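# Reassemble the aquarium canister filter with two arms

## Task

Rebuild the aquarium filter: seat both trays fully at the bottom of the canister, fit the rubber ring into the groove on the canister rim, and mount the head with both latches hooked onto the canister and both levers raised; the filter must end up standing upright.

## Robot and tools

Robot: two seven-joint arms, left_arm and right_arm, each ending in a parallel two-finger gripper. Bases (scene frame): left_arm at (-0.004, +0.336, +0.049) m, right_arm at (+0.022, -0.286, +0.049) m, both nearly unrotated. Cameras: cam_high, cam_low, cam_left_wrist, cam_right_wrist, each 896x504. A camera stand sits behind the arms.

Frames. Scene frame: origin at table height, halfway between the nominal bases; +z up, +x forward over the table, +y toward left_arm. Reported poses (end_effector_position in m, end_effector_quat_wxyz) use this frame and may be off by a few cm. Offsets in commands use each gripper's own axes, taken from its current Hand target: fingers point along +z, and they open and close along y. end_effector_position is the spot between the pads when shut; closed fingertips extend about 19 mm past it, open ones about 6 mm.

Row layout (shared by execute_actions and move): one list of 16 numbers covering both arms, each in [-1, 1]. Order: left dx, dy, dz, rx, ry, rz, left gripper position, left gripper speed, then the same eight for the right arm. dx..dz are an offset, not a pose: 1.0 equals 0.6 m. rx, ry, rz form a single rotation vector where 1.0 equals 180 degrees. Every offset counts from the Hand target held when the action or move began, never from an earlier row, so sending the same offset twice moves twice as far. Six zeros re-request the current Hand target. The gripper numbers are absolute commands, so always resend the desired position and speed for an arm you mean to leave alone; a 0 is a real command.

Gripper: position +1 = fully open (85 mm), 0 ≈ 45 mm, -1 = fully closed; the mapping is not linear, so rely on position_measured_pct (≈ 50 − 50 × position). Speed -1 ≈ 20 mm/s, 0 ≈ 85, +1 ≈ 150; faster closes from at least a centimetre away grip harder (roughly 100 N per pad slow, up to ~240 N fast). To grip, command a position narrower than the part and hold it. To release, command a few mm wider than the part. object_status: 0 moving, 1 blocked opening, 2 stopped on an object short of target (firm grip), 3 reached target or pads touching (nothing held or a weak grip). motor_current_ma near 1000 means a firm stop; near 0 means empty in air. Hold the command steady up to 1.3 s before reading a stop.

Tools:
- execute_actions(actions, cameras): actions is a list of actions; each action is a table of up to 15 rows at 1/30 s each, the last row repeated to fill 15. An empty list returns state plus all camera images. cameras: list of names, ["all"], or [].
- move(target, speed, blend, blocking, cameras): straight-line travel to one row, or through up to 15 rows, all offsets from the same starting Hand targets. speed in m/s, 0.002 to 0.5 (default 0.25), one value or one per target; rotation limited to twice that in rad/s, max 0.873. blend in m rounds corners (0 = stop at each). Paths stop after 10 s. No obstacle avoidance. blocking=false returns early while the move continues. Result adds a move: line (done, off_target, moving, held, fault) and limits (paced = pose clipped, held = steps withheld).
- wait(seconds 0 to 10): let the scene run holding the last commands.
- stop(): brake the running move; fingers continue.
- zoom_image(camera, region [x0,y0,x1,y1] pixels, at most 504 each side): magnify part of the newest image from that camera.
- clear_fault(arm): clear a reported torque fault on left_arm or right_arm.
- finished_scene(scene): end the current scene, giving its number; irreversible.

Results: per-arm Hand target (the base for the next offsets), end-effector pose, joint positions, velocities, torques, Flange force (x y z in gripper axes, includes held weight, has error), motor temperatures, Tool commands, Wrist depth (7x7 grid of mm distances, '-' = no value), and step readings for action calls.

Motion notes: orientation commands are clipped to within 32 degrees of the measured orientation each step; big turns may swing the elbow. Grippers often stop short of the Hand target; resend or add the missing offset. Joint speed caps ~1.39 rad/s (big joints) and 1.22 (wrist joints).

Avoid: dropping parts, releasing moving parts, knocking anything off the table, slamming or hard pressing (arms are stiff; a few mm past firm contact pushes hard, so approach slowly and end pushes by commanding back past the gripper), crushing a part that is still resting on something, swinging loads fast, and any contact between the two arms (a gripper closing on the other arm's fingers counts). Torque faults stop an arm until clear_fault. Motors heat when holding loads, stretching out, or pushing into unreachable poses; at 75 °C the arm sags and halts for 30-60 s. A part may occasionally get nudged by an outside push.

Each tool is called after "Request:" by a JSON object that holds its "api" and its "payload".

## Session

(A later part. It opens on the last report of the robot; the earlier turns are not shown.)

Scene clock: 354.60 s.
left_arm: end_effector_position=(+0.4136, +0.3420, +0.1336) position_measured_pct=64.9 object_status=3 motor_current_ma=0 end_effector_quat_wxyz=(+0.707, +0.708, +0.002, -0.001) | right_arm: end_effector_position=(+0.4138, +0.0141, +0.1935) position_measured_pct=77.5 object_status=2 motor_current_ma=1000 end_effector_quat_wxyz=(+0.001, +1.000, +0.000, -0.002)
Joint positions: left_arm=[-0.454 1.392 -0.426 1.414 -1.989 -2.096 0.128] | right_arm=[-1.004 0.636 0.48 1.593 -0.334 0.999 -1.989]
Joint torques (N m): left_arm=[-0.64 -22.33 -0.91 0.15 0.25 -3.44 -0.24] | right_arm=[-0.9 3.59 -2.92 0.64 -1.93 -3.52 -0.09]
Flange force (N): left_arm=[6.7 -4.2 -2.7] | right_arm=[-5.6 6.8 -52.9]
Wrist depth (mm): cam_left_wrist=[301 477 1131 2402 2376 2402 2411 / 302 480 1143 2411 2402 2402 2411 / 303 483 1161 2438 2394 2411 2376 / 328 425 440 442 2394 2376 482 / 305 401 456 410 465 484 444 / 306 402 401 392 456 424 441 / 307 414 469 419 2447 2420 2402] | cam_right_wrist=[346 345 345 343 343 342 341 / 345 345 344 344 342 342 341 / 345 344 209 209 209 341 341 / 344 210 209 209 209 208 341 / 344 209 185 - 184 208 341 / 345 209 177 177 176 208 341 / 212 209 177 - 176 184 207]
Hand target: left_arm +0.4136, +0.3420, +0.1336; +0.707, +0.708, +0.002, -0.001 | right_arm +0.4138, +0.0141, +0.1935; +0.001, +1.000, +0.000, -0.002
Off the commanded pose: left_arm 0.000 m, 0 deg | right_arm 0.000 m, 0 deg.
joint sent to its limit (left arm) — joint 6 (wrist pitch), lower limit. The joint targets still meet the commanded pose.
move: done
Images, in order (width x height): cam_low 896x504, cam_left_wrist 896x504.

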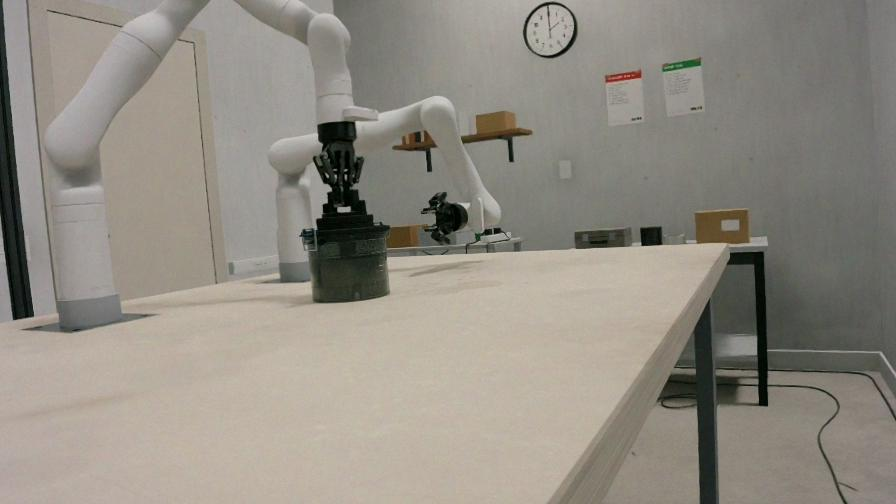

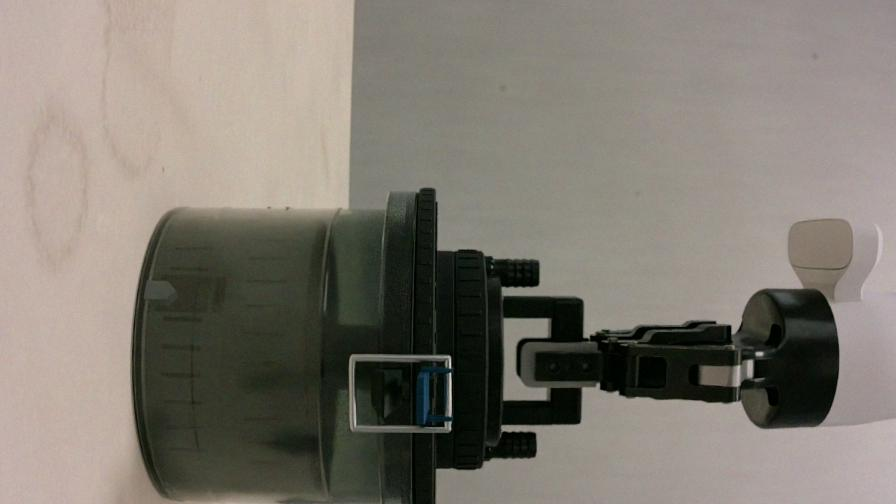

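Request:
{"api": "zoom_image", "payload": {"camera": "cam_left_wrist", "region": [330, 330, 480, 450]}}

Request:
{"api": "zoom_image", "payload": {"camera": "cam_low", "region": [295, 215, 345, 260]}}

Request:
{"api": "zoom_image", "payload": {"camera": "cam_low", "region": [400, 170, 520, 260]}}

Scaled by 3.360 from the camera's 896x504 image, which has a finer 1280x720 frame.

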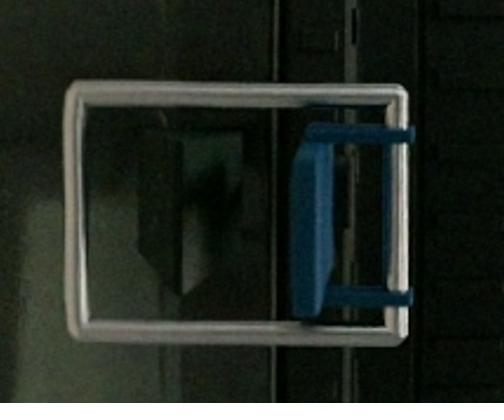

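Scaled by 10.080 from the camera's 896x504 image, which has a finer 1280x720 frame.

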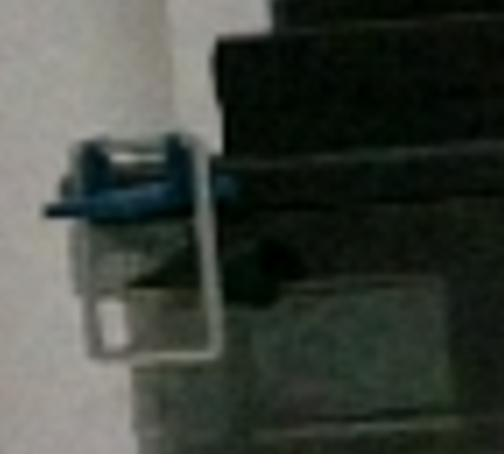

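Scaled by 4.200 from the camera's 896x504 image, which has a finer 1280x720 frame.

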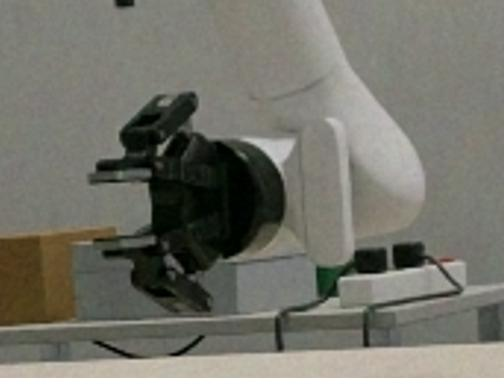

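Request:
{"api": "move", "payload": {"target": [-0.0072,-0.0318,0.265,0,0,0,-0.64,0,0,0,0,0,0,0,-0.8,-1], "cameras": ["cam_low","cam_left_wrist"], "speed": 0.15}}

Request:
{"api": "zoom_image", "payload": {"camera": "cam_low", "region": [290, 200, 370, 270]}}

Scene clock: 363.23 s.
left_arm: end_effector_position=(+0.4096, +0.1830, +0.1143) position_measured_pct=81.8 object_status=3 motor_current_ma=0 end_effector_quat_wxyz=(+0.707, +0.708, +0.002, +0.000) | right_arm: end_effector_position=(+0.4138, +0.0141, +0.1935) position_measured_pct=77.5 object_status=2 motor_current_ma=1000 end_effector_quat_wxyz=(+0.001, +1.000, +0.000, -0.002)
Joint positions: left_arm=[-0.202 1.374 -0.32 1.685 -1.813 -1.896 0.015] | right_arm=[-1.004 0.636 0.48 1.593 -0.334 0.999 -1.989]
Joint torques (N m): left_arm=[-0.64 -20.89 0.04 1.93 0.05 -3.47 -0.25] | right_arm=[-0.87 3.54 -2.95 0.65 -1.89 -3.52 -0.08]
Flange force (N): left_arm=[7.4 -5.3 -0.7] | right_arm=[-5.6 6.6 -52.9]
Wrist depth (mm): cam_left_wrist=[267 440 732 2218 2255 2248 2248 / 268 444 739 2263 2240 2255 2248 / 269 394 745 2271 2240 2286 2232 / 259 266 267 268 308 2248 2271 / 250 250 254 239 274 348 2278 / 242 243 297 231 270 294 274 / 241 243 242 225 270 304 270] | cam_right_wrist=[346 344 344 343 343 342 341 / 345 343 344 343 343 341 341 / 345 345 210 209 209 342 341 / 345 210 209 209 209 208 341 / 345 210 185 - 184 208 340 / 345 209 177 177 176 207 340 / 212 209 177 - 176 184 208]
Hand target: left_arm +0.4096, +0.1830, +0.1143; +0.707, +0.708, +0.002, -0.001 | right_arm +0.4138, +0.0141, +0.1935; +0.001, +1.000, +0.000, -0.002
Off the commanded pose: left_arm 0.000 m, 0 deg | right_arm 0.000 m, 0 deg.
move: done
Images, in order (width x height): cam_low 896x504, cam_left_wrist 896x504.

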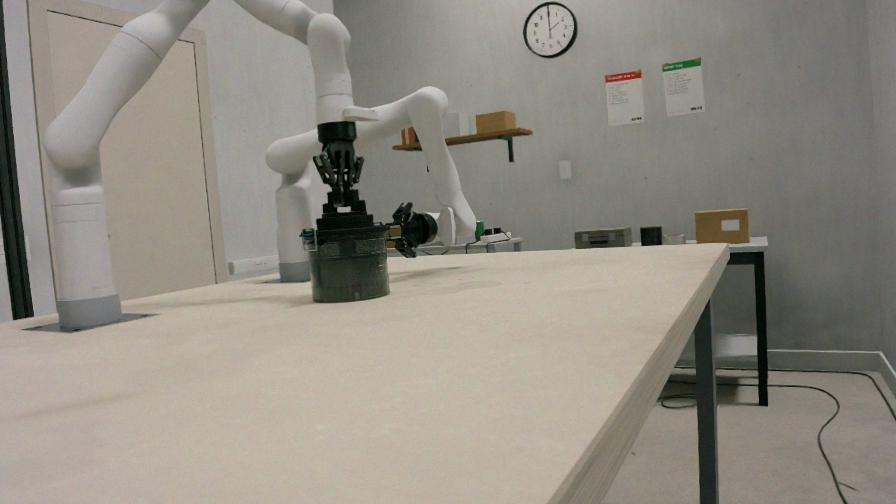

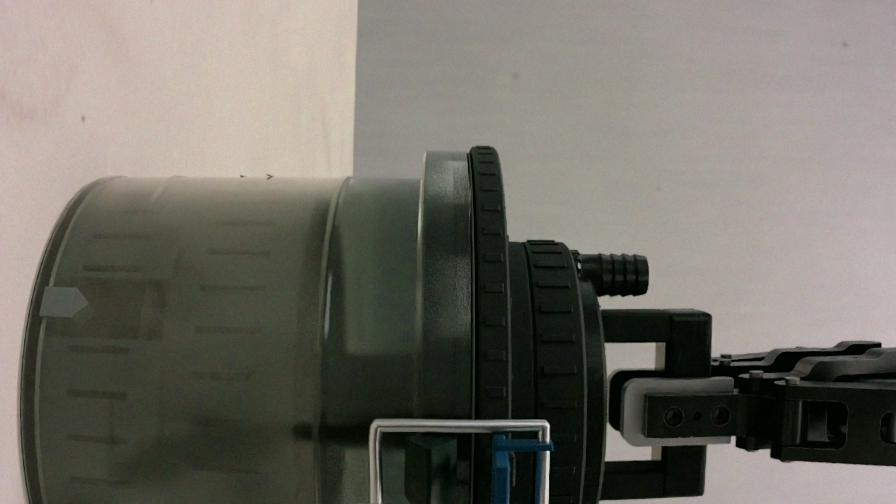

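Scaled by 6.300 from the camera's 896x504 image, which has a finer 1280x720 frame.

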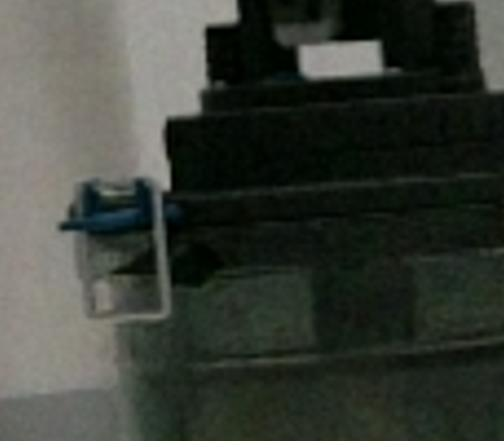

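Request:
{"api": "move", "payload": {"target": [0,-0.0047,0.0583,0,0,0,-0.66,0,0,0,0,0,0,0,-0.8,-1], "cameras": ["cam_low","cam_left_wrist"], "speed": 0.08}}

Request:
{"api": "zoom_image", "payload": {"camera": "cam_low", "region": [350, 190, 430, 260]}}

Scene clock: 365.73 s.
left_arm: end_effector_position=(+0.4098, +0.1482, +0.1113) position_measured_pct=83.1 object_status=3 motor_current_ma=0 end_effector_quat_wxyz=(+0.706, +0.708, +0.003, +0.000) | right_arm: end_effector_position=(+0.4139, +0.0136, +0.1934) position_measured_pct=77.5 object_status=2 motor_current_ma=1000 end_effector_quat_wxyz=(+0.001, +1.000, +0.000, -0.002)
Joint positions: left_arm=[-0.146 1.373 -0.288 1.719 -1.758 -1.857 0.007] | right_arm=[-1.004 0.636 0.48 1.594 -0.333 0.999 -1.989]
Joint torques (N m): left_arm=[28.37 -19.93 19.42 5.84 -0.47 -3.5 -0.3] | right_arm=[-18.54 0.45 -18.86 -11.13 -13.08 -6.98 -0.32]
Flange force (N): left_arm=[8.5 -9.0 -67.9] | right_arm=[-3.0 50.5 -54.3]
Wrist depth (mm): cam_left_wrist=[276 418 858 2195 2240 2218 2240 / 276 421 693 2188 2248 2218 2218 / 256 337 697 2181 2195 2203 2210 / 237 234 234 246 255 2225 2218 / 224 223 223 216 240 276 2188 / 213 215 267 218 232 269 265 / 212 213 212 187 230 269 253] | cam_right_wrist=[344 344 344 343 342 341 342 / 344 344 343 343 342 341 341 / 344 343 209 209 208 341 342 / 344 209 209 208 208 208 341 / 344 209 185 - 184 208 341 / 344 209 177 176 176 208 341 / 212 209 177 - 176 184 207]
Hand target: left_arm +0.4097, +0.1480, +0.1114; +0.707, +0.708, +0.002, -0.001 | right_arm +0.4138, +0.0141, +0.1935; +0.001, +1.000, +0.000, -0.002
Off the commanded pose: left_arm 0.000 m, 0 deg | right_arm 0.001 m, 0 deg.
move: done
Images, in order (width x height): cam_low 896x504, cam_left_wrist 896x504.

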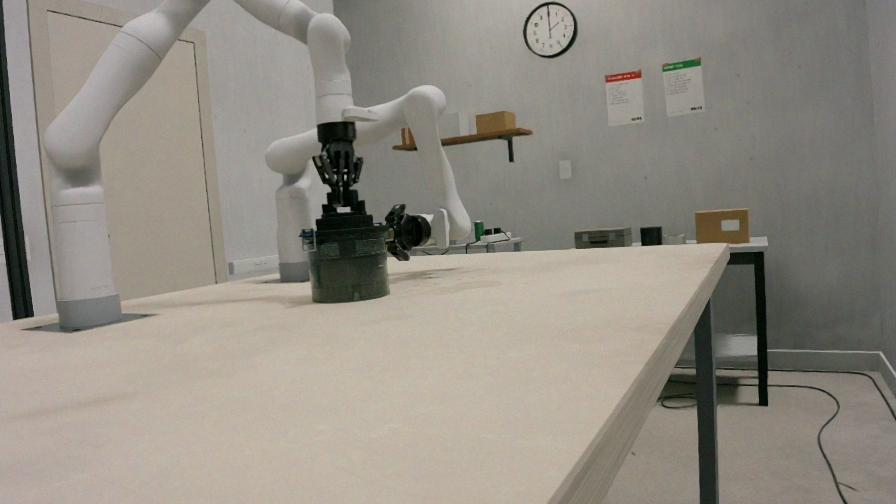

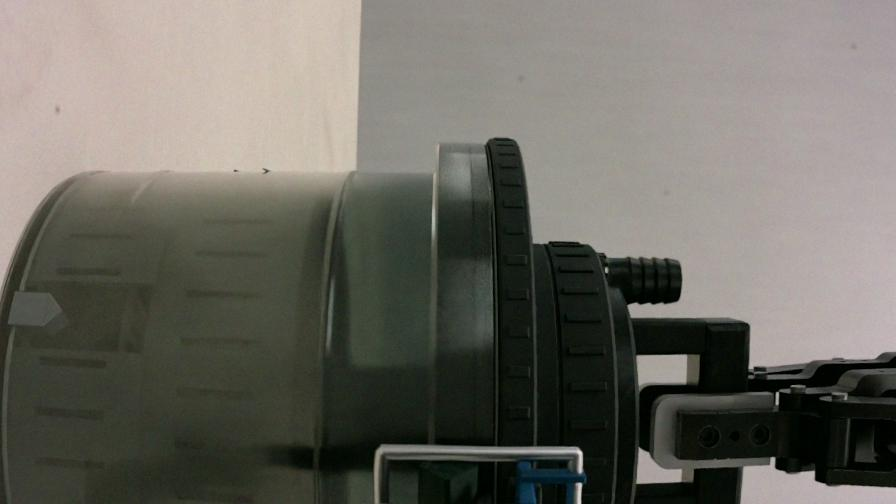

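Scaled by 6.300 from the camera's 896x504 image, which has a finer 1280x720 frame.

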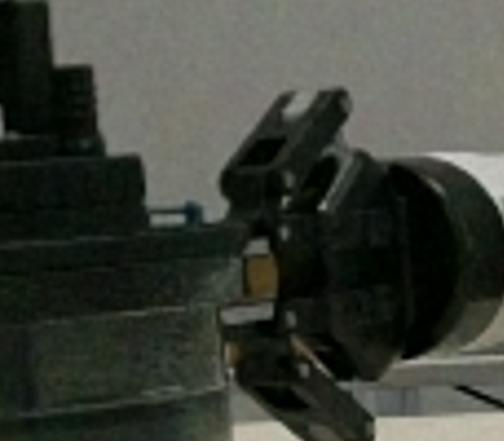

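Request:
{"api": "move", "payload": {"target": [0,0,-0.01,0,0,0,-0.66,0,0,0,0,0,0,0,-0.8,-1], "cameras": ["cam_high","cam_low"], "speed": 0.05}}

Request:
{"api": "zoom_image", "payload": {"camera": "cam_low", "region": [370, 200, 420, 250]}}

Request:
{"api": "zoom_image", "payload": {"camera": "cam_high", "region": [470, 200, 570, 270]}}

Scene clock: 368.77 s.
left_arm: end_effector_position=(+0.4097, +0.1540, +0.1114) position_measured_pct=83.1 object_status=3 motor_current_ma=0 end_effector_quat_wxyz=(+0.707, +0.708, +0.002, -0.001) | right_arm: end_effector_position=(+0.4137, +0.0145, +0.1935) position_measured_pct=77.5 object_status=2 motor_current_ma=1000 end_effector_quat_wxyz=(+0.001, +1.000, +0.000, -0.002)
Joint positions: left_arm=[-0.155 1.374 -0.293 1.713 -1.768 -1.863 0.008] | right_arm=[-1.004 0.636 0.479 1.593 -0.334 0.998 -1.989]
Joint torques (N m): left_arm=[3.17 -19.94 2.26 2.65 -0.3 -3.05 -0.27] | right_arm=[-5.33 -4.28 -5.57 -3.16 -4.2 -2.1 -0.24]
Flange force (N): left_arm=[8.4 -4.4 -8.6] | right_arm=[0.8 13.6 -35.6]
Wrist depth (mm): cam_left_wrist=[279 424 889 2218 2174 2232 2181 / 258 427 708 2203 2225 2203 2210 / 259 277 718 2218 2225 2240 2218 / 231 233 233 240 263 2181 2248 / 225 222 223 217 240 281 2225 / 214 215 267 215 232 275 265 / 212 212 213 186 199 269 247] | cam_right_wrist=[344 344 343 343 341 342 341 / 345 345 343 342 342 342 340 / 344 343 209 208 208 341 341 / 345 209 209 208 208 208 341 / 344 209 185 - 184 208 341 / 345 209 177 176 176 207 340 / 212 209 177 - 176 184 207]
Hand target: left_arm +0.4097, +0.1540, +0.1114; +0.707, +0.708, +0.002, -0.001 | right_arm +0.4138, +0.0141, +0.1935; +0.001, +1.000, +0.000, -0.002
Off the commanded pose: left_arm 0.000 m, 0 deg | right_arm 0.000 m, 0 deg.
move: done
Images, in order (width x height): cam_high 896x504, cam_low 896x504.

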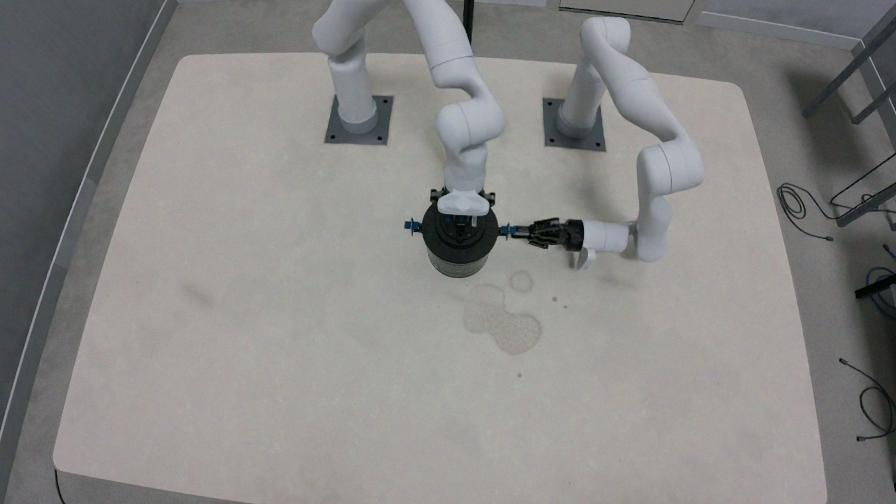

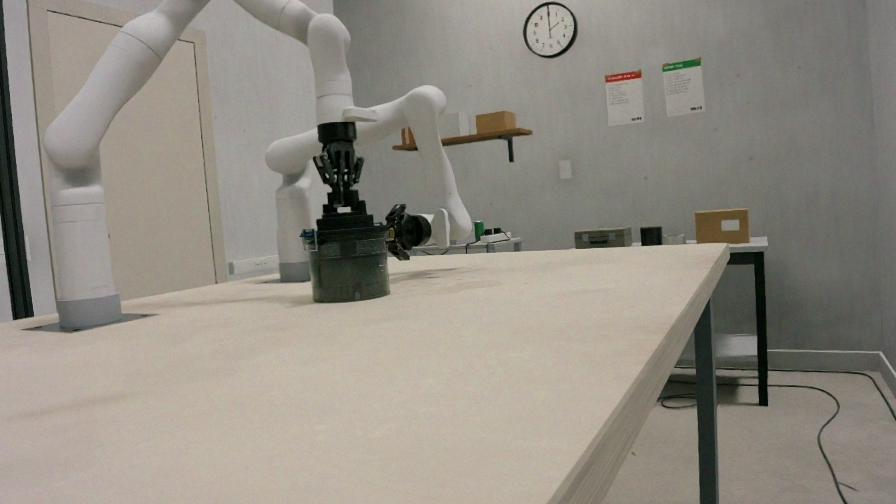

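Scaled by 10.080 from the camera's 896x504 image, which has a finer 1280x720 frame.

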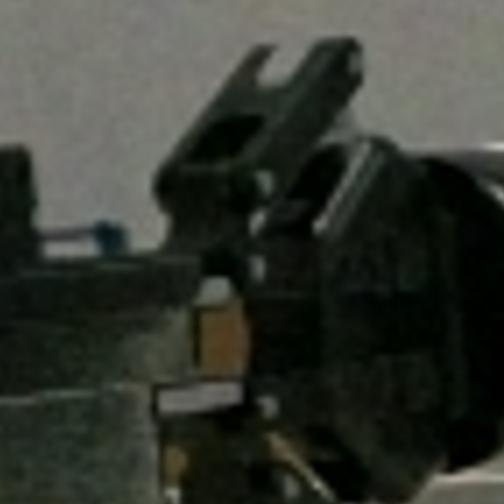

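Scaled by 5.040 from the camera's 896x504 image, which has a finer 1280x720 frame.

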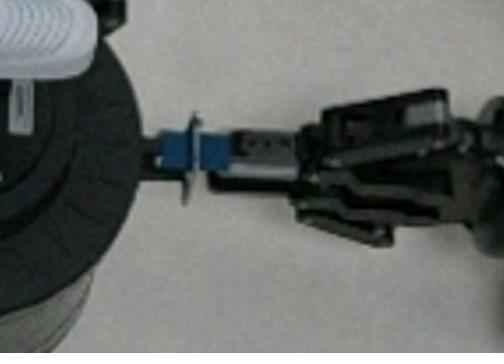

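Request:
{"api": "move", "payload": {"target": [[0,0,-0.012,0,0,0,-0.76,0,0,0,0,0,0,0,-0.8,-1],[0,-0.004,-0.012,0,0,0,-0.76,0,0,0,0,0,0,0,-0.8,-1],[0,-0.004,0.004,0,0,0,-0.76,0,0,0,0,0,0,0,-0.8,-1]], "cameras": ["cam_high","cam_low"], "speed": 0.05}}

Request:
{"api": "zoom_image", "payload": {"camera": "cam_high", "region": [470, 200, 570, 270]}}

Scene clock: 371.50 s.
left_arm: end_effector_position=(+0.4097, +0.1518, +0.1089) position_measured_pct=87.9 object_status=3 motor_current_ma=0 end_effector_quat_wxyz=(+0.706, +0.708, +0.003, +0.000) | right_arm: end_effector_position=(+0.4138, +0.0140, +0.1935) position_measured_pct=77.5 object_status=2 motor_current_ma=1000 end_effector_quat_wxyz=(+0.001, +1.000, +0.000, -0.002)
Joint positions: left_arm=[-0.152 1.379 -0.291 1.711 -1.763 -1.86 0.006] | right_arm=[-1.004 0.636 0.48 1.593 -0.334 0.999 -1.988]
Joint torques (N m): left_arm=[12.33 -21.71 9.44 3.78 0.11 -4.47 -0.22] | right_arm=[-7.31 -3.55 -7.51 -4.43 -5.29 -2.79 -0.08]
Flange force (N): left_arm=[7.0 -10.2 -30.7] | right_arm=[-0.2 19.0 -38.1]
Wrist depth (mm): cam_left_wrist=[268 408 839 2174 2232 2203 2218 / 249 411 678 2174 2195 2195 2153 / 252 327 681 2181 2218 2225 2195 / 232 232 238 2225 253 2203 2225 / 224 222 222 221 240 276 2248 / 213 214 267 217 230 275 264 / 212 212 213 192 177 269 256] | cam_right_wrist=[344 344 342 343 342 341 341 / 345 345 343 343 342 341 341 / 344 345 209 209 208 342 341 / 343 209 209 208 208 208 341 / 344 209 185 - 184 208 341 / 343 209 177 176 176 208 340 / 212 209 177 - 176 184 208]
Hand target: left_arm +0.4097, +0.1516, +0.1090; +0.707, +0.708, +0.002, -0.001 | right_arm +0.4138, +0.0141, +0.1935; +0.001, +1.000, +0.000, -0.002
Off the commanded pose: left_arm 0.000 m, 0 deg | right_arm 0.000 m, 0 deg.
move: done
Images, in order (width x height): cam_high 896x504, cam_low 896x504.

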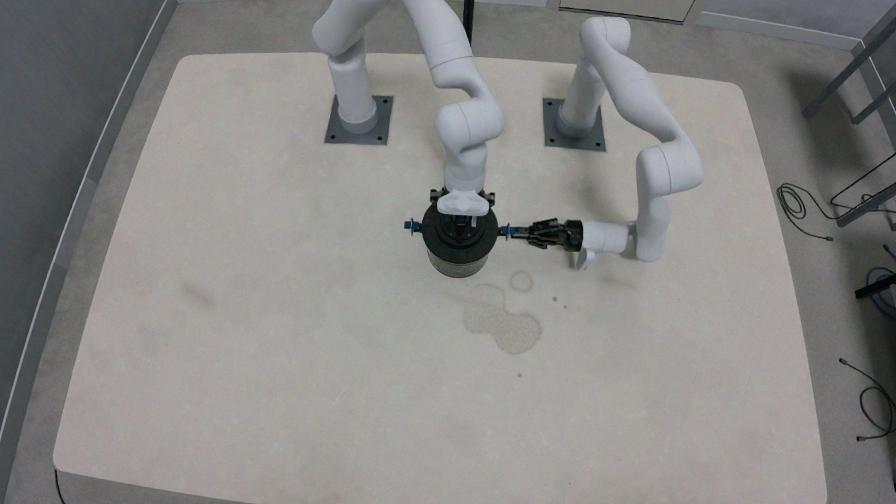

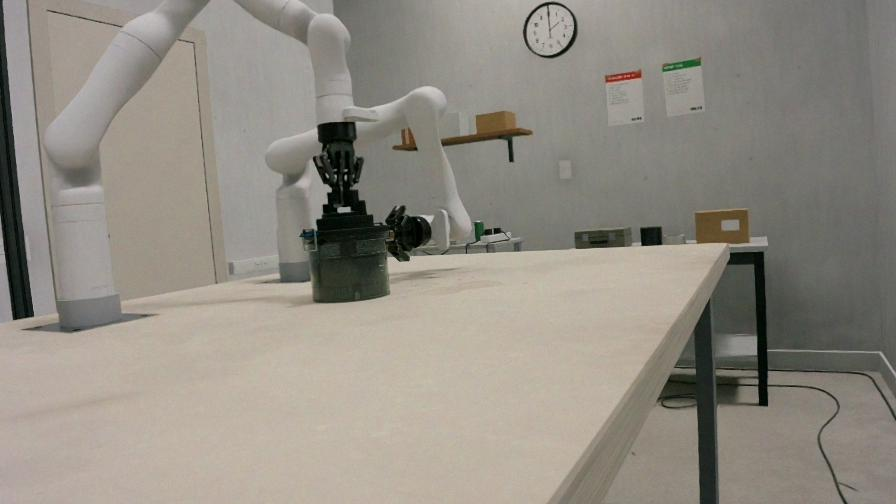

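Scaled by 5.040 from the camera's 896x504 image, which has a finer 1280x720 frame.

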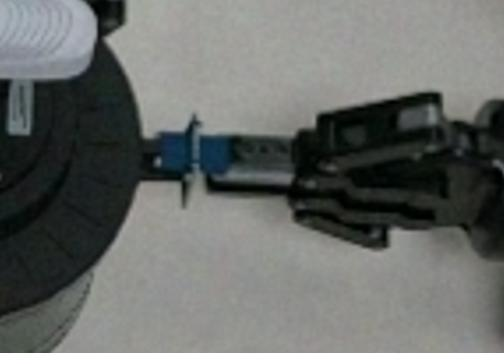

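Request:
{"api": "move", "payload": {"target": [[0,0,-0.012,0,0,0,-0.86,0,0,0,0,0,0,0,-0.8,-1],[0,-0.0015,-0.012,0,0,0,-0.86,0,0,0,0,0,0,0,-0.8,-1],[0,-0.0015,0.0035,0,0,0,-0.86,0,0,0,0,0,0,0,-0.8,-1]], "cameras": ["cam_high","cam_left_wrist"], "speed": 0.05}}

Request:
{"api": "zoom_image", "payload": {"camera": "cam_high", "region": [470, 200, 570, 270]}}

Scene clock: 373.97 s.
left_arm: end_effector_position=(+0.4097, +0.1495, +0.1081) position_measured_pct=93.1 object_status=3 motor_current_ma=0 end_effector_quat_wxyz=(+0.707, +0.708, +0.002, +0.000) | right_arm: end_effector_position=(+0.4138, +0.0141, +0.1935) position_measured_pct=77.5 object_status=2 motor_current_ma=1000 end_effector_quat_wxyz=(+0.001, +1.000, +0.000, -0.002)
Joint positions: left_arm=[-0.148 1.381 -0.288 1.712 -1.759 -1.858 0.006] | right_arm=[-1.004 0.636 0.48 1.593 -0.334 0.999 -1.988]
Joint torques (N m): left_arm=[-0.57 -20.75 0.39 2.04 -0.01 -3.48 -0.24] | right_arm=[2.16 -5.43 1.78 1.51 0.88 0.28 -0.04]
Flange force (N): left_arm=[7.3 -5.3 -0.2] | right_arm=[1.3 -6.5 -28.4]
Wrist depth (mm): cam_left_wrist=[268 408 849 2181 2188 2240 2248 / 249 411 684 2181 2174 2167 2232 / 249 268 693 2188 2225 2225 2218 / 227 227 233 2203 213 2248 2225 / 219 217 218 217 232 271 2203 / 208 210 262 213 226 264 263 / 207 207 208 195 224 264 247] | cam_right_wrist=[345 344 344 343 342 341 341 / 345 344 343 343 342 342 340 / 345 344 209 209 209 342 340 / 346 209 208 208 208 208 341 / 344 209 184 - 184 208 340 / 344 209 177 177 176 208 340 / 212 209 177 - 176 184 208]
Hand target: left_arm +0.4097, +0.1495, +0.1081; +0.707, +0.708, +0.002, -0.001 | right_arm +0.4138, +0.0141, +0.1935; +0.001, +1.000, +0.000, -0.002
Off the commanded pose: left_arm 0.000 m, 0 deg | right_arm 0.000 m, 0 deg.
move: done
Images, in order (width x height): cam_high 896x504, cam_left_wrist 896x504.

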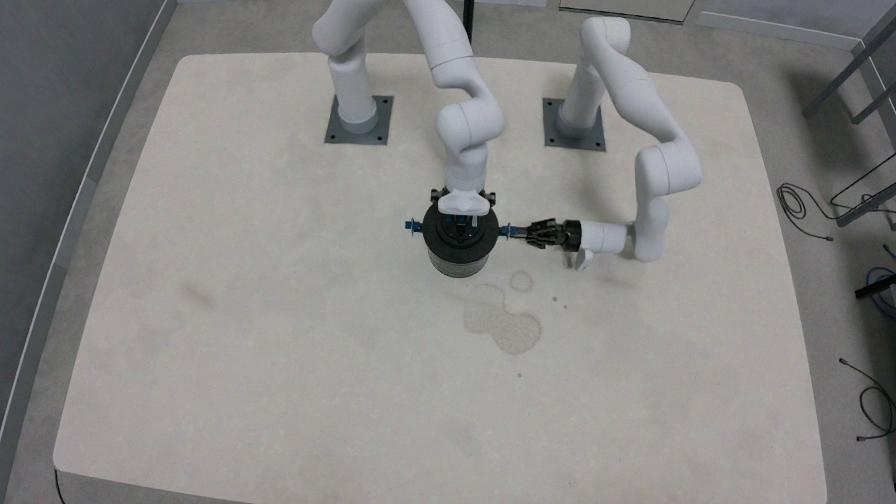

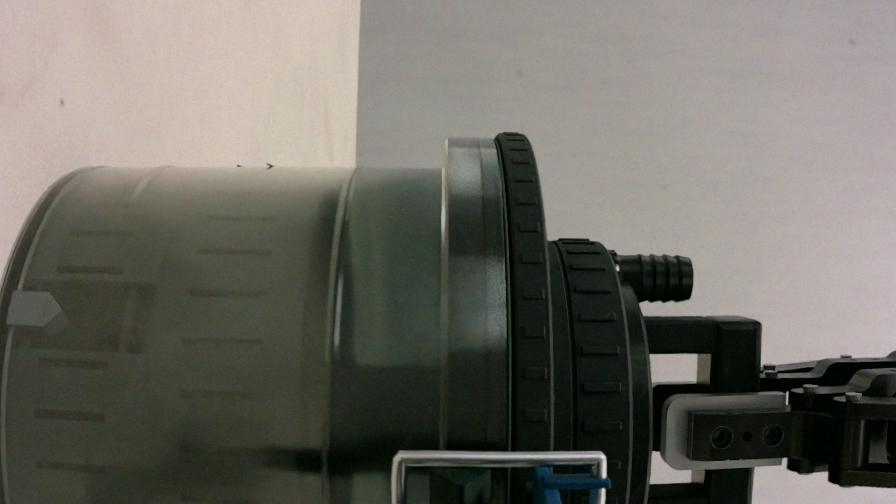

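Scaled by 5.040 from the camera's 896x504 image, which has a finer 1280x720 frame.

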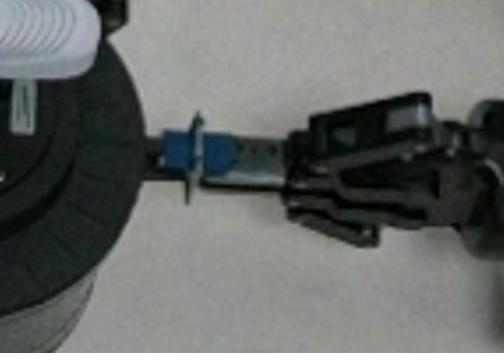

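Request:
{"api": "move", "payload": {"target": [0,0,0.01,0,0,0,-0.86,0,0,0,0,0,0,0,-0.8,-1], "cameras": ["cam_high","cam_left_wrist"], "speed": 0.05}}

Request:
{"api": "zoom_image", "payload": {"camera": "cam_high", "region": [470, 200, 570, 270]}}

Scene clock: 375.63 s.
left_arm: end_effector_position=(+0.4097, +0.1435, +0.1081) position_measured_pct=93.1 object_status=3 motor_current_ma=0 end_effector_quat_wxyz=(+0.707, +0.708, +0.002, -0.001) | right_arm: end_effector_position=(+0.4138, +0.0141, +0.1935) position_measured_pct=77.5 object_status=2 motor_current_ma=1000 end_effector_quat_wxyz=(+0.001, +1.000, +0.000, -0.002)
Joint positions: left_arm=[-0.139 1.38 -0.282 1.717 -1.749 -1.851 0.005] | right_arm=[-1.004 0.636 0.48 1.593 -0.334 0.999 -1.988]
Joint torques (N m): left_arm=[-0.54 -20.79 0.43 2.09 0 -3.43 -0.23] | right_arm=[2.24 -5.4 1.72 1.56 0.94 0.29 -0.07]
Flange force (N): left_arm=[7.4 -5.5 -0.2] | right_arm=[1.3 -6.6 -28.5]
Wrist depth (mm): cam_left_wrist=[269 408 856 2225 2167 2195 2210 / 249 410 688 2181 2225 2210 2218 / 241 260 563 2210 2174 2181 2188 / 217 221 222 232 208 2218 2210 / 211 209 333 213 229 265 2203 / 202 204 257 206 219 258 258 / 200 201 256 173 188 256 244] | cam_right_wrist=[345 345 344 344 342 341 341 / 345 345 343 342 342 341 341 / 345 344 209 208 208 341 341 / 345 209 209 208 208 208 341 / 345 209 185 - 184 208 339 / 345 209 176 176 176 208 341 / 211 209 177 - 176 184 208]
Hand target: left_arm +0.4097, +0.1435, +0.1081; +0.707, +0.708, +0.002, -0.001 | right_arm +0.4138, +0.0141, +0.1935; +0.001, +1.000, +0.000, -0.002
Off the commanded pose: left_arm 0.000 m, 0 deg | right_arm 0.000 m, 0 deg.
move: done
Images, in order (width x height): cam_high 896x504, cam_left_wrist 896x504.

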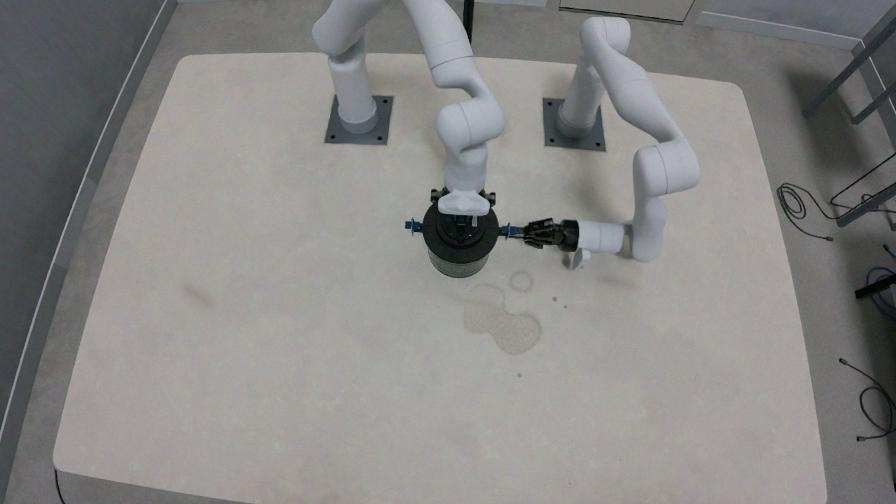

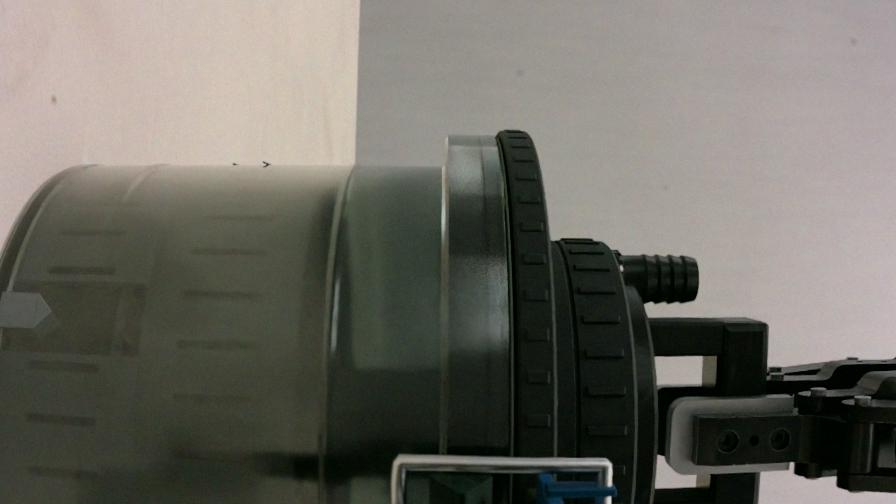

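Scaled by 5.040 from the camera's 896x504 image, which has a finer 1280x720 frame.

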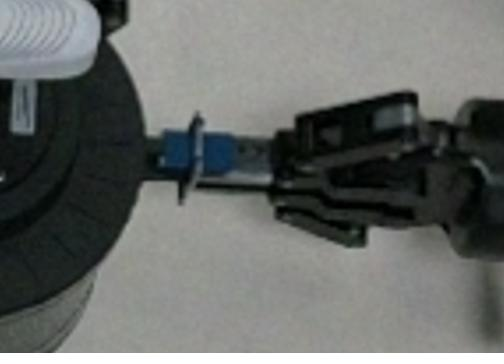

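Request:
{"api": "move", "payload": {"target": [0,0,0.0083,0,0,0,-0.86,0,0,0,0,0,0,0,-0.8,-1], "cameras": ["cam_high","cam_left_wrist","cam_low"], "speed": 0.03}}

Request:
{"api": "zoom_image", "payload": {"camera": "cam_high", "region": [480, 205, 540, 250]}}

Request:
{"api": "zoom_image", "payload": {"camera": "cam_left_wrist", "region": [360, 404, 640, 504]}}

Scene clock: 377.27 s.
left_arm: end_effector_position=(+0.4098, +0.1386, +0.1081) position_measured_pct=93.1 object_status=3 motor_current_ma=0 end_effector_quat_wxyz=(+0.707, +0.708, +0.002, +0.000) | right_arm: end_effector_position=(+0.4138, +0.0138, +0.1935) position_measured_pct=77.5 object_status=2 motor_current_ma=1000 end_effector_quat_wxyz=(+0.001, +1.000, +0.000, -0.002)
Joint positions: left_arm=[-0.131 1.379 -0.278 1.722 -1.741 -1.846 0.004] | right_arm=[-1.004 0.636 0.48 1.594 -0.333 0.999 -1.988]
Joint torques (N m): left_arm=[15.47 -17.62 9.8 3.7 0.02 -1.4 -0.24] | right_arm=[-9.4 -3.92 -9.36 -6.08 -6.59 -3.49 -0.13]
Flange force (N): left_arm=[7.2 0.0 -38.2] | right_arm=[-0.2 24.5 -38.6]
Wrist depth (mm): cam_left_wrist=[268 407 851 2232 2210 2210 2188 / 248 411 681 2210 2203 2195 2225 / 249 243 686 2181 2181 2195 2225 / 216 221 222 2181 207 2225 2248 / 213 208 331 210 228 263 2240 / 201 203 256 211 218 256 256 / 199 200 255 174 187 256 237] | cam_right_wrist=[344 344 343 344 342 341 341 / 344 344 343 342 341 341 341 / 344 343 209 209 208 342 341 / 345 209 209 209 208 208 341 / 344 209 184 - 184 208 341 / 344 209 177 176 176 208 340 / 211 209 177 - 176 184 208]
Hand target: left_arm +0.4097, +0.1385, +0.1081; +0.707, +0.708, +0.002, -0.001 | right_arm +0.4138, +0.0141, +0.1935; +0.001, +1.000, +0.000, -0.002
Off the commanded pose: left_arm 0.000 m, 0 deg | right_arm 0.000 m, 0 deg.
move: done
Images, in order (width x height): cam_high 896x504, cam_low 896x504, cam_left_wrist 896x504.

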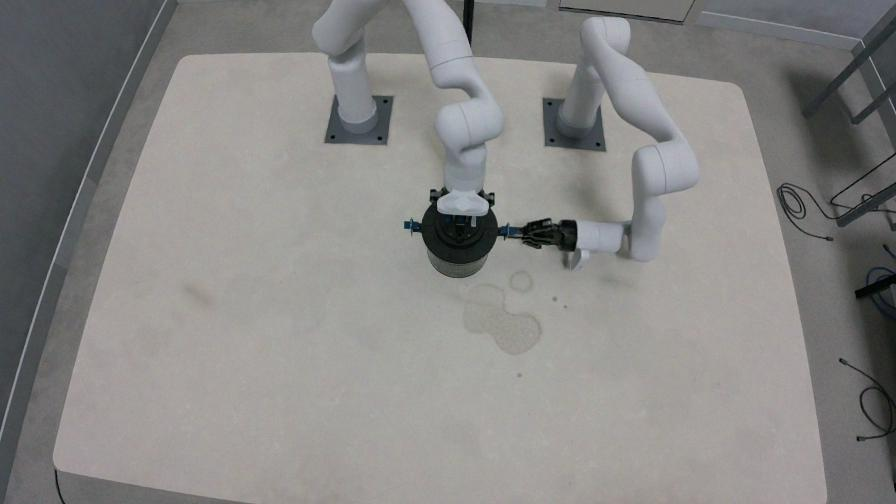

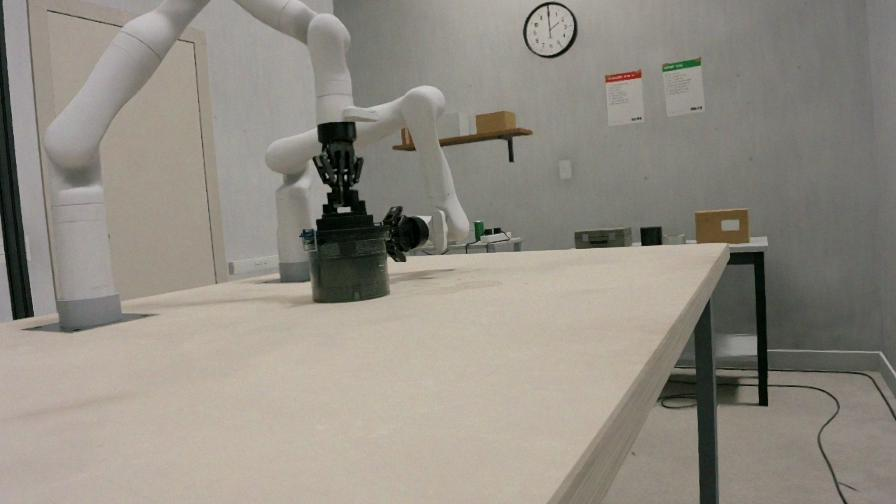

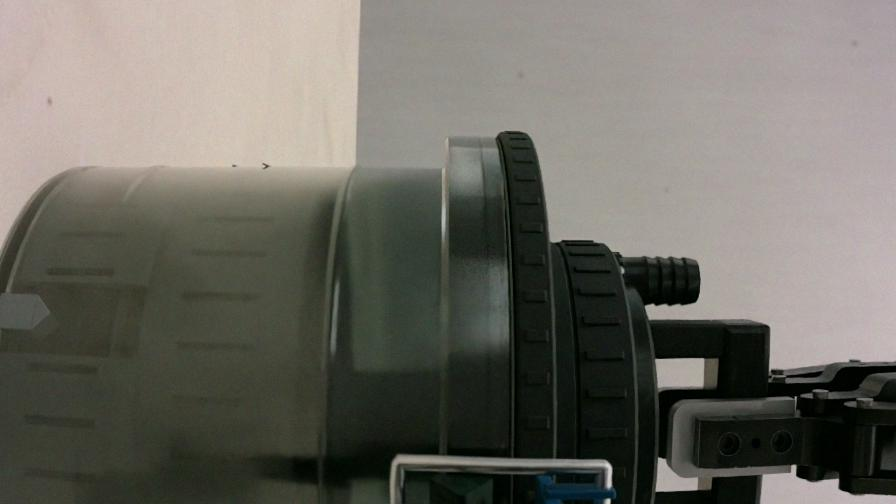

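Scaled by 8.400 from the camera's 896x504 image, which has a finer 1280x720 frame.

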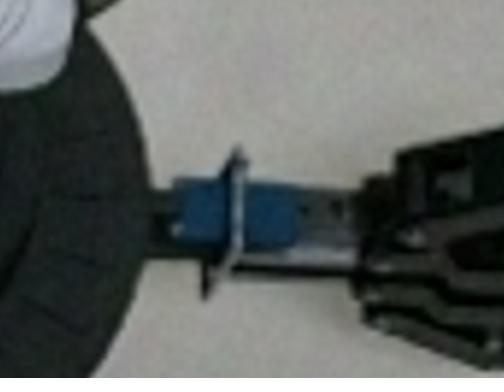

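Scaled by 1.800 from the camera's 896x504 image, which has a finer 1280x720 frame.

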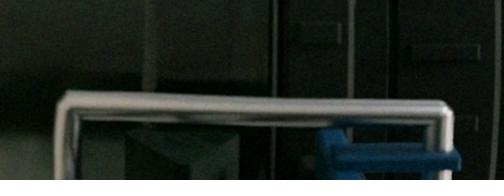

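Request:
{"api": "move", "payload": {"target": [0,0,-0.0183,0,0,0,-1,0,0,0,0,0,0,0,-0.8,-1], "speed": 0.05}}

Request:
{"api": "move", "payload": {"target": [0,0.0133,0,0,0,0,-1,0,0,0,0,0,0,0,-0.8,-1], "cameras": ["cam_high","cam_left_wrist","cam_low"], "speed": 0.03}}

Request:
{"api": "zoom_image", "payload": {"camera": "cam_high", "region": [480, 205, 540, 250]}}

Request:
{"api": "zoom_image", "payload": {"camera": "cam_left_wrist", "region": [360, 404, 640, 504]}}

Scene clock: 382.17 s.
left_arm: end_effector_position=(+0.4097, +0.1495, +0.1081) position_measured_pct=98.7 object_status=0 motor_current_ma=840 end_effector_quat_wxyz=(+0.707, +0.708, +0.002, -0.001) | right_arm: end_effector_position=(+0.4137, +0.0142, +0.1935) position_measured_pct=77.5 object_status=2 motor_current_ma=1000 end_effector_quat_wxyz=(+0.001, +1.000, +0.000, -0.002)
Joint positions: left_arm=[-0.148 1.381 -0.288 1.712 -1.759 -1.857 0.006] | right_arm=[-1.004 0.636 0.48 1.593 -0.334 0.999 -1.988]
Joint torques (N m): left_arm=[-0.66 -20.79 0.42 2.09 0.01 -3.46 -0.25] | right_arm=[0.53 -5.61 0.26 0.62 -0.04 0.02 -0.02]
Flange force (N): left_arm=[7.4 -5.5 -0.2] | right_arm=[1.9 -2.8 -28.8]
Wrist depth (mm): cam_left_wrist=[268 408 857 2195 2203 2195 2195 / 248 412 683 2218 2225 2210 2210 / 249 266 567 2203 2210 2203 2195 / 226 227 232 2218 214 2203 2203 / 219 217 217 217 232 271 2248 / 208 210 262 213 226 264 263 / 206 207 207 194 224 263 247] | cam_right_wrist=[345 345 344 344 342 342 341 / 345 344 343 342 343 342 342 / 345 344 209 209 208 341 341 / 344 209 209 208 208 208 340 / 344 209 185 - 184 208 341 / 345 209 177 177 176 208 340 / 212 209 177 - 176 184 208]
Hand target: left_arm +0.4097, +0.1495, +0.1081; +0.707, +0.708, +0.002, -0.001 | right_arm +0.4138, +0.0141, +0.1935; +0.001, +1.000, +0.000, -0.002
Off the commanded pose: left_arm 0.000 m, 0 deg | right_arm 0.000 m, 0 deg.
move: done

Scene clock: 382.87 s.
left_arm: end_effector_position=(+0.4097, +0.1495, +0.1161) position_measured_pct=98.7 object_status=3 motor_current_ma=930 end_effector_quat_wxyz=(+0.707, +0.708, +0.002, -0.001) | right_arm: end_effector_position=(+0.4137, +0.0141, +0.1935) position_measured_pct=77.5 object_status=2 motor_current_ma=1000 end_effector_quat_wxyz=(+0.001, +1.000, +0.000, -0.002)
Joint positions: left_arm=[-0.147 1.362 -0.29 1.725 -1.762 -1.86 0.01] | right_arm=[-1.004 0.636 0.48 1.593 -0.334 0.999 -1.988]
Joint torques (N m): left_arm=[-0.49 -21.15 0.68 2.1 0 -3.87 -0.24] | right_arm=[0.92 -5.19 0.55 0.94 0.19 0.01 0.02]
Flange force (N): left_arm=[7.4 -6.4 -0.4] | right_arm=[1.5 -3.6 -29.6]
Wrist depth (mm): cam_left_wrist=[271 447 935 2181 2181 2232 2188 / 272 450 751 2210 2188 2248 2232 / 253 267 752 2203 2218 2203 2225 / 226 227 312 230 272 2225 2225 / 219 217 221 206 238 271 2203 / 208 210 266 199 227 270 262 / 207 207 263 186 224 264 240] | cam_right_wrist=[344 343 342 343 342 342 340 / 344 344 343 343 341 341 341 / 344 344 209 209 208 342 341 / 344 209 209 208 208 208 341 / 343 209 185 - 184 208 341 / 345 209 177 177 176 208 340 / 211 209 177 - 176 184 208]
Hand target: left_arm +0.4097, +0.1495, +0.1161; +0.707, +0.708, +0.002, -0.001 | right_arm +0.4137, +0.0141, +0.1935; +0.001, +1.000, +0.000, -0.002
Off the commanded pose: left_arm 0.000 m, 0 deg | right_arm 0.000 m, 0 deg.
move: done
Images, in order (width x height): cam_high 896x504, cam_low 896x504, cam_left_wrist 896x504.

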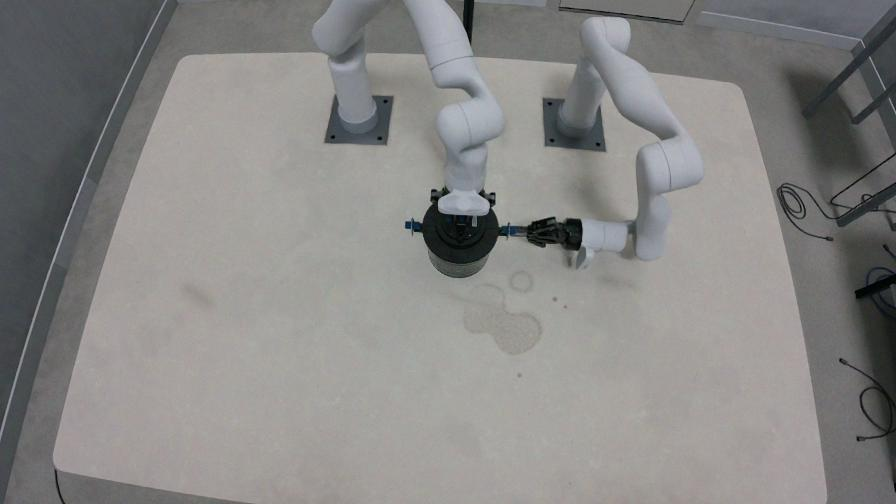

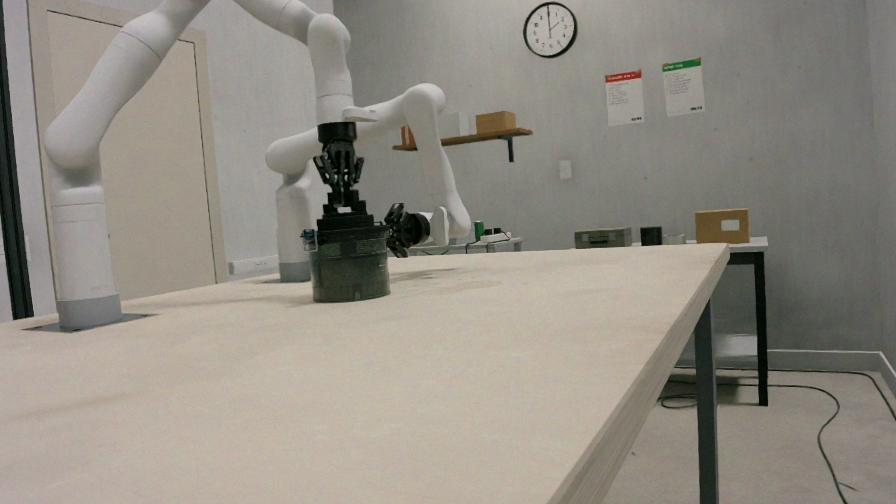

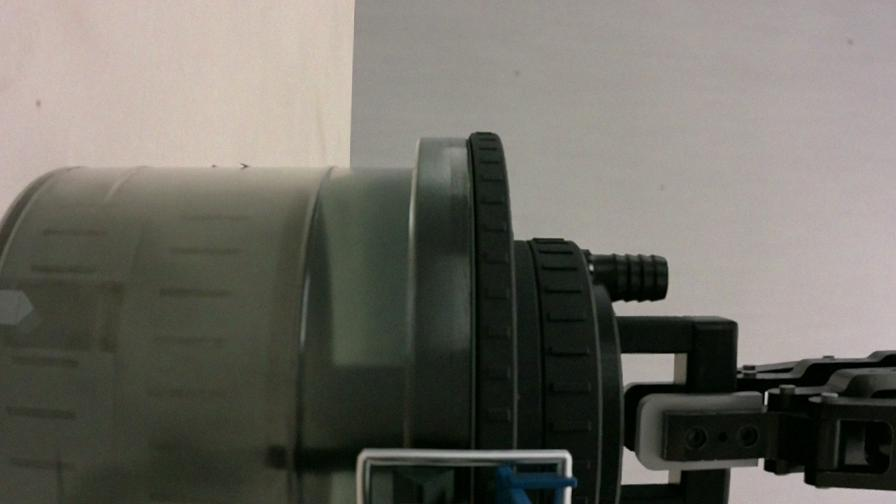

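Scaled by 8.400 from the camera's 896x504 image, which has a finer 1280x720 frame.

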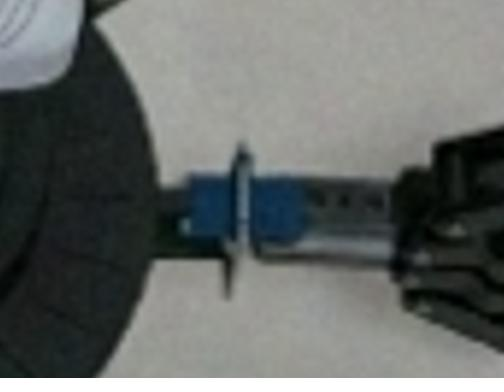

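Scaled by 1.800 from the camera's 896x504 image, which has a finer 1280x720 frame.

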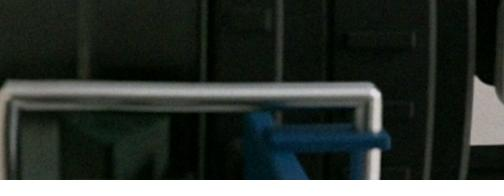

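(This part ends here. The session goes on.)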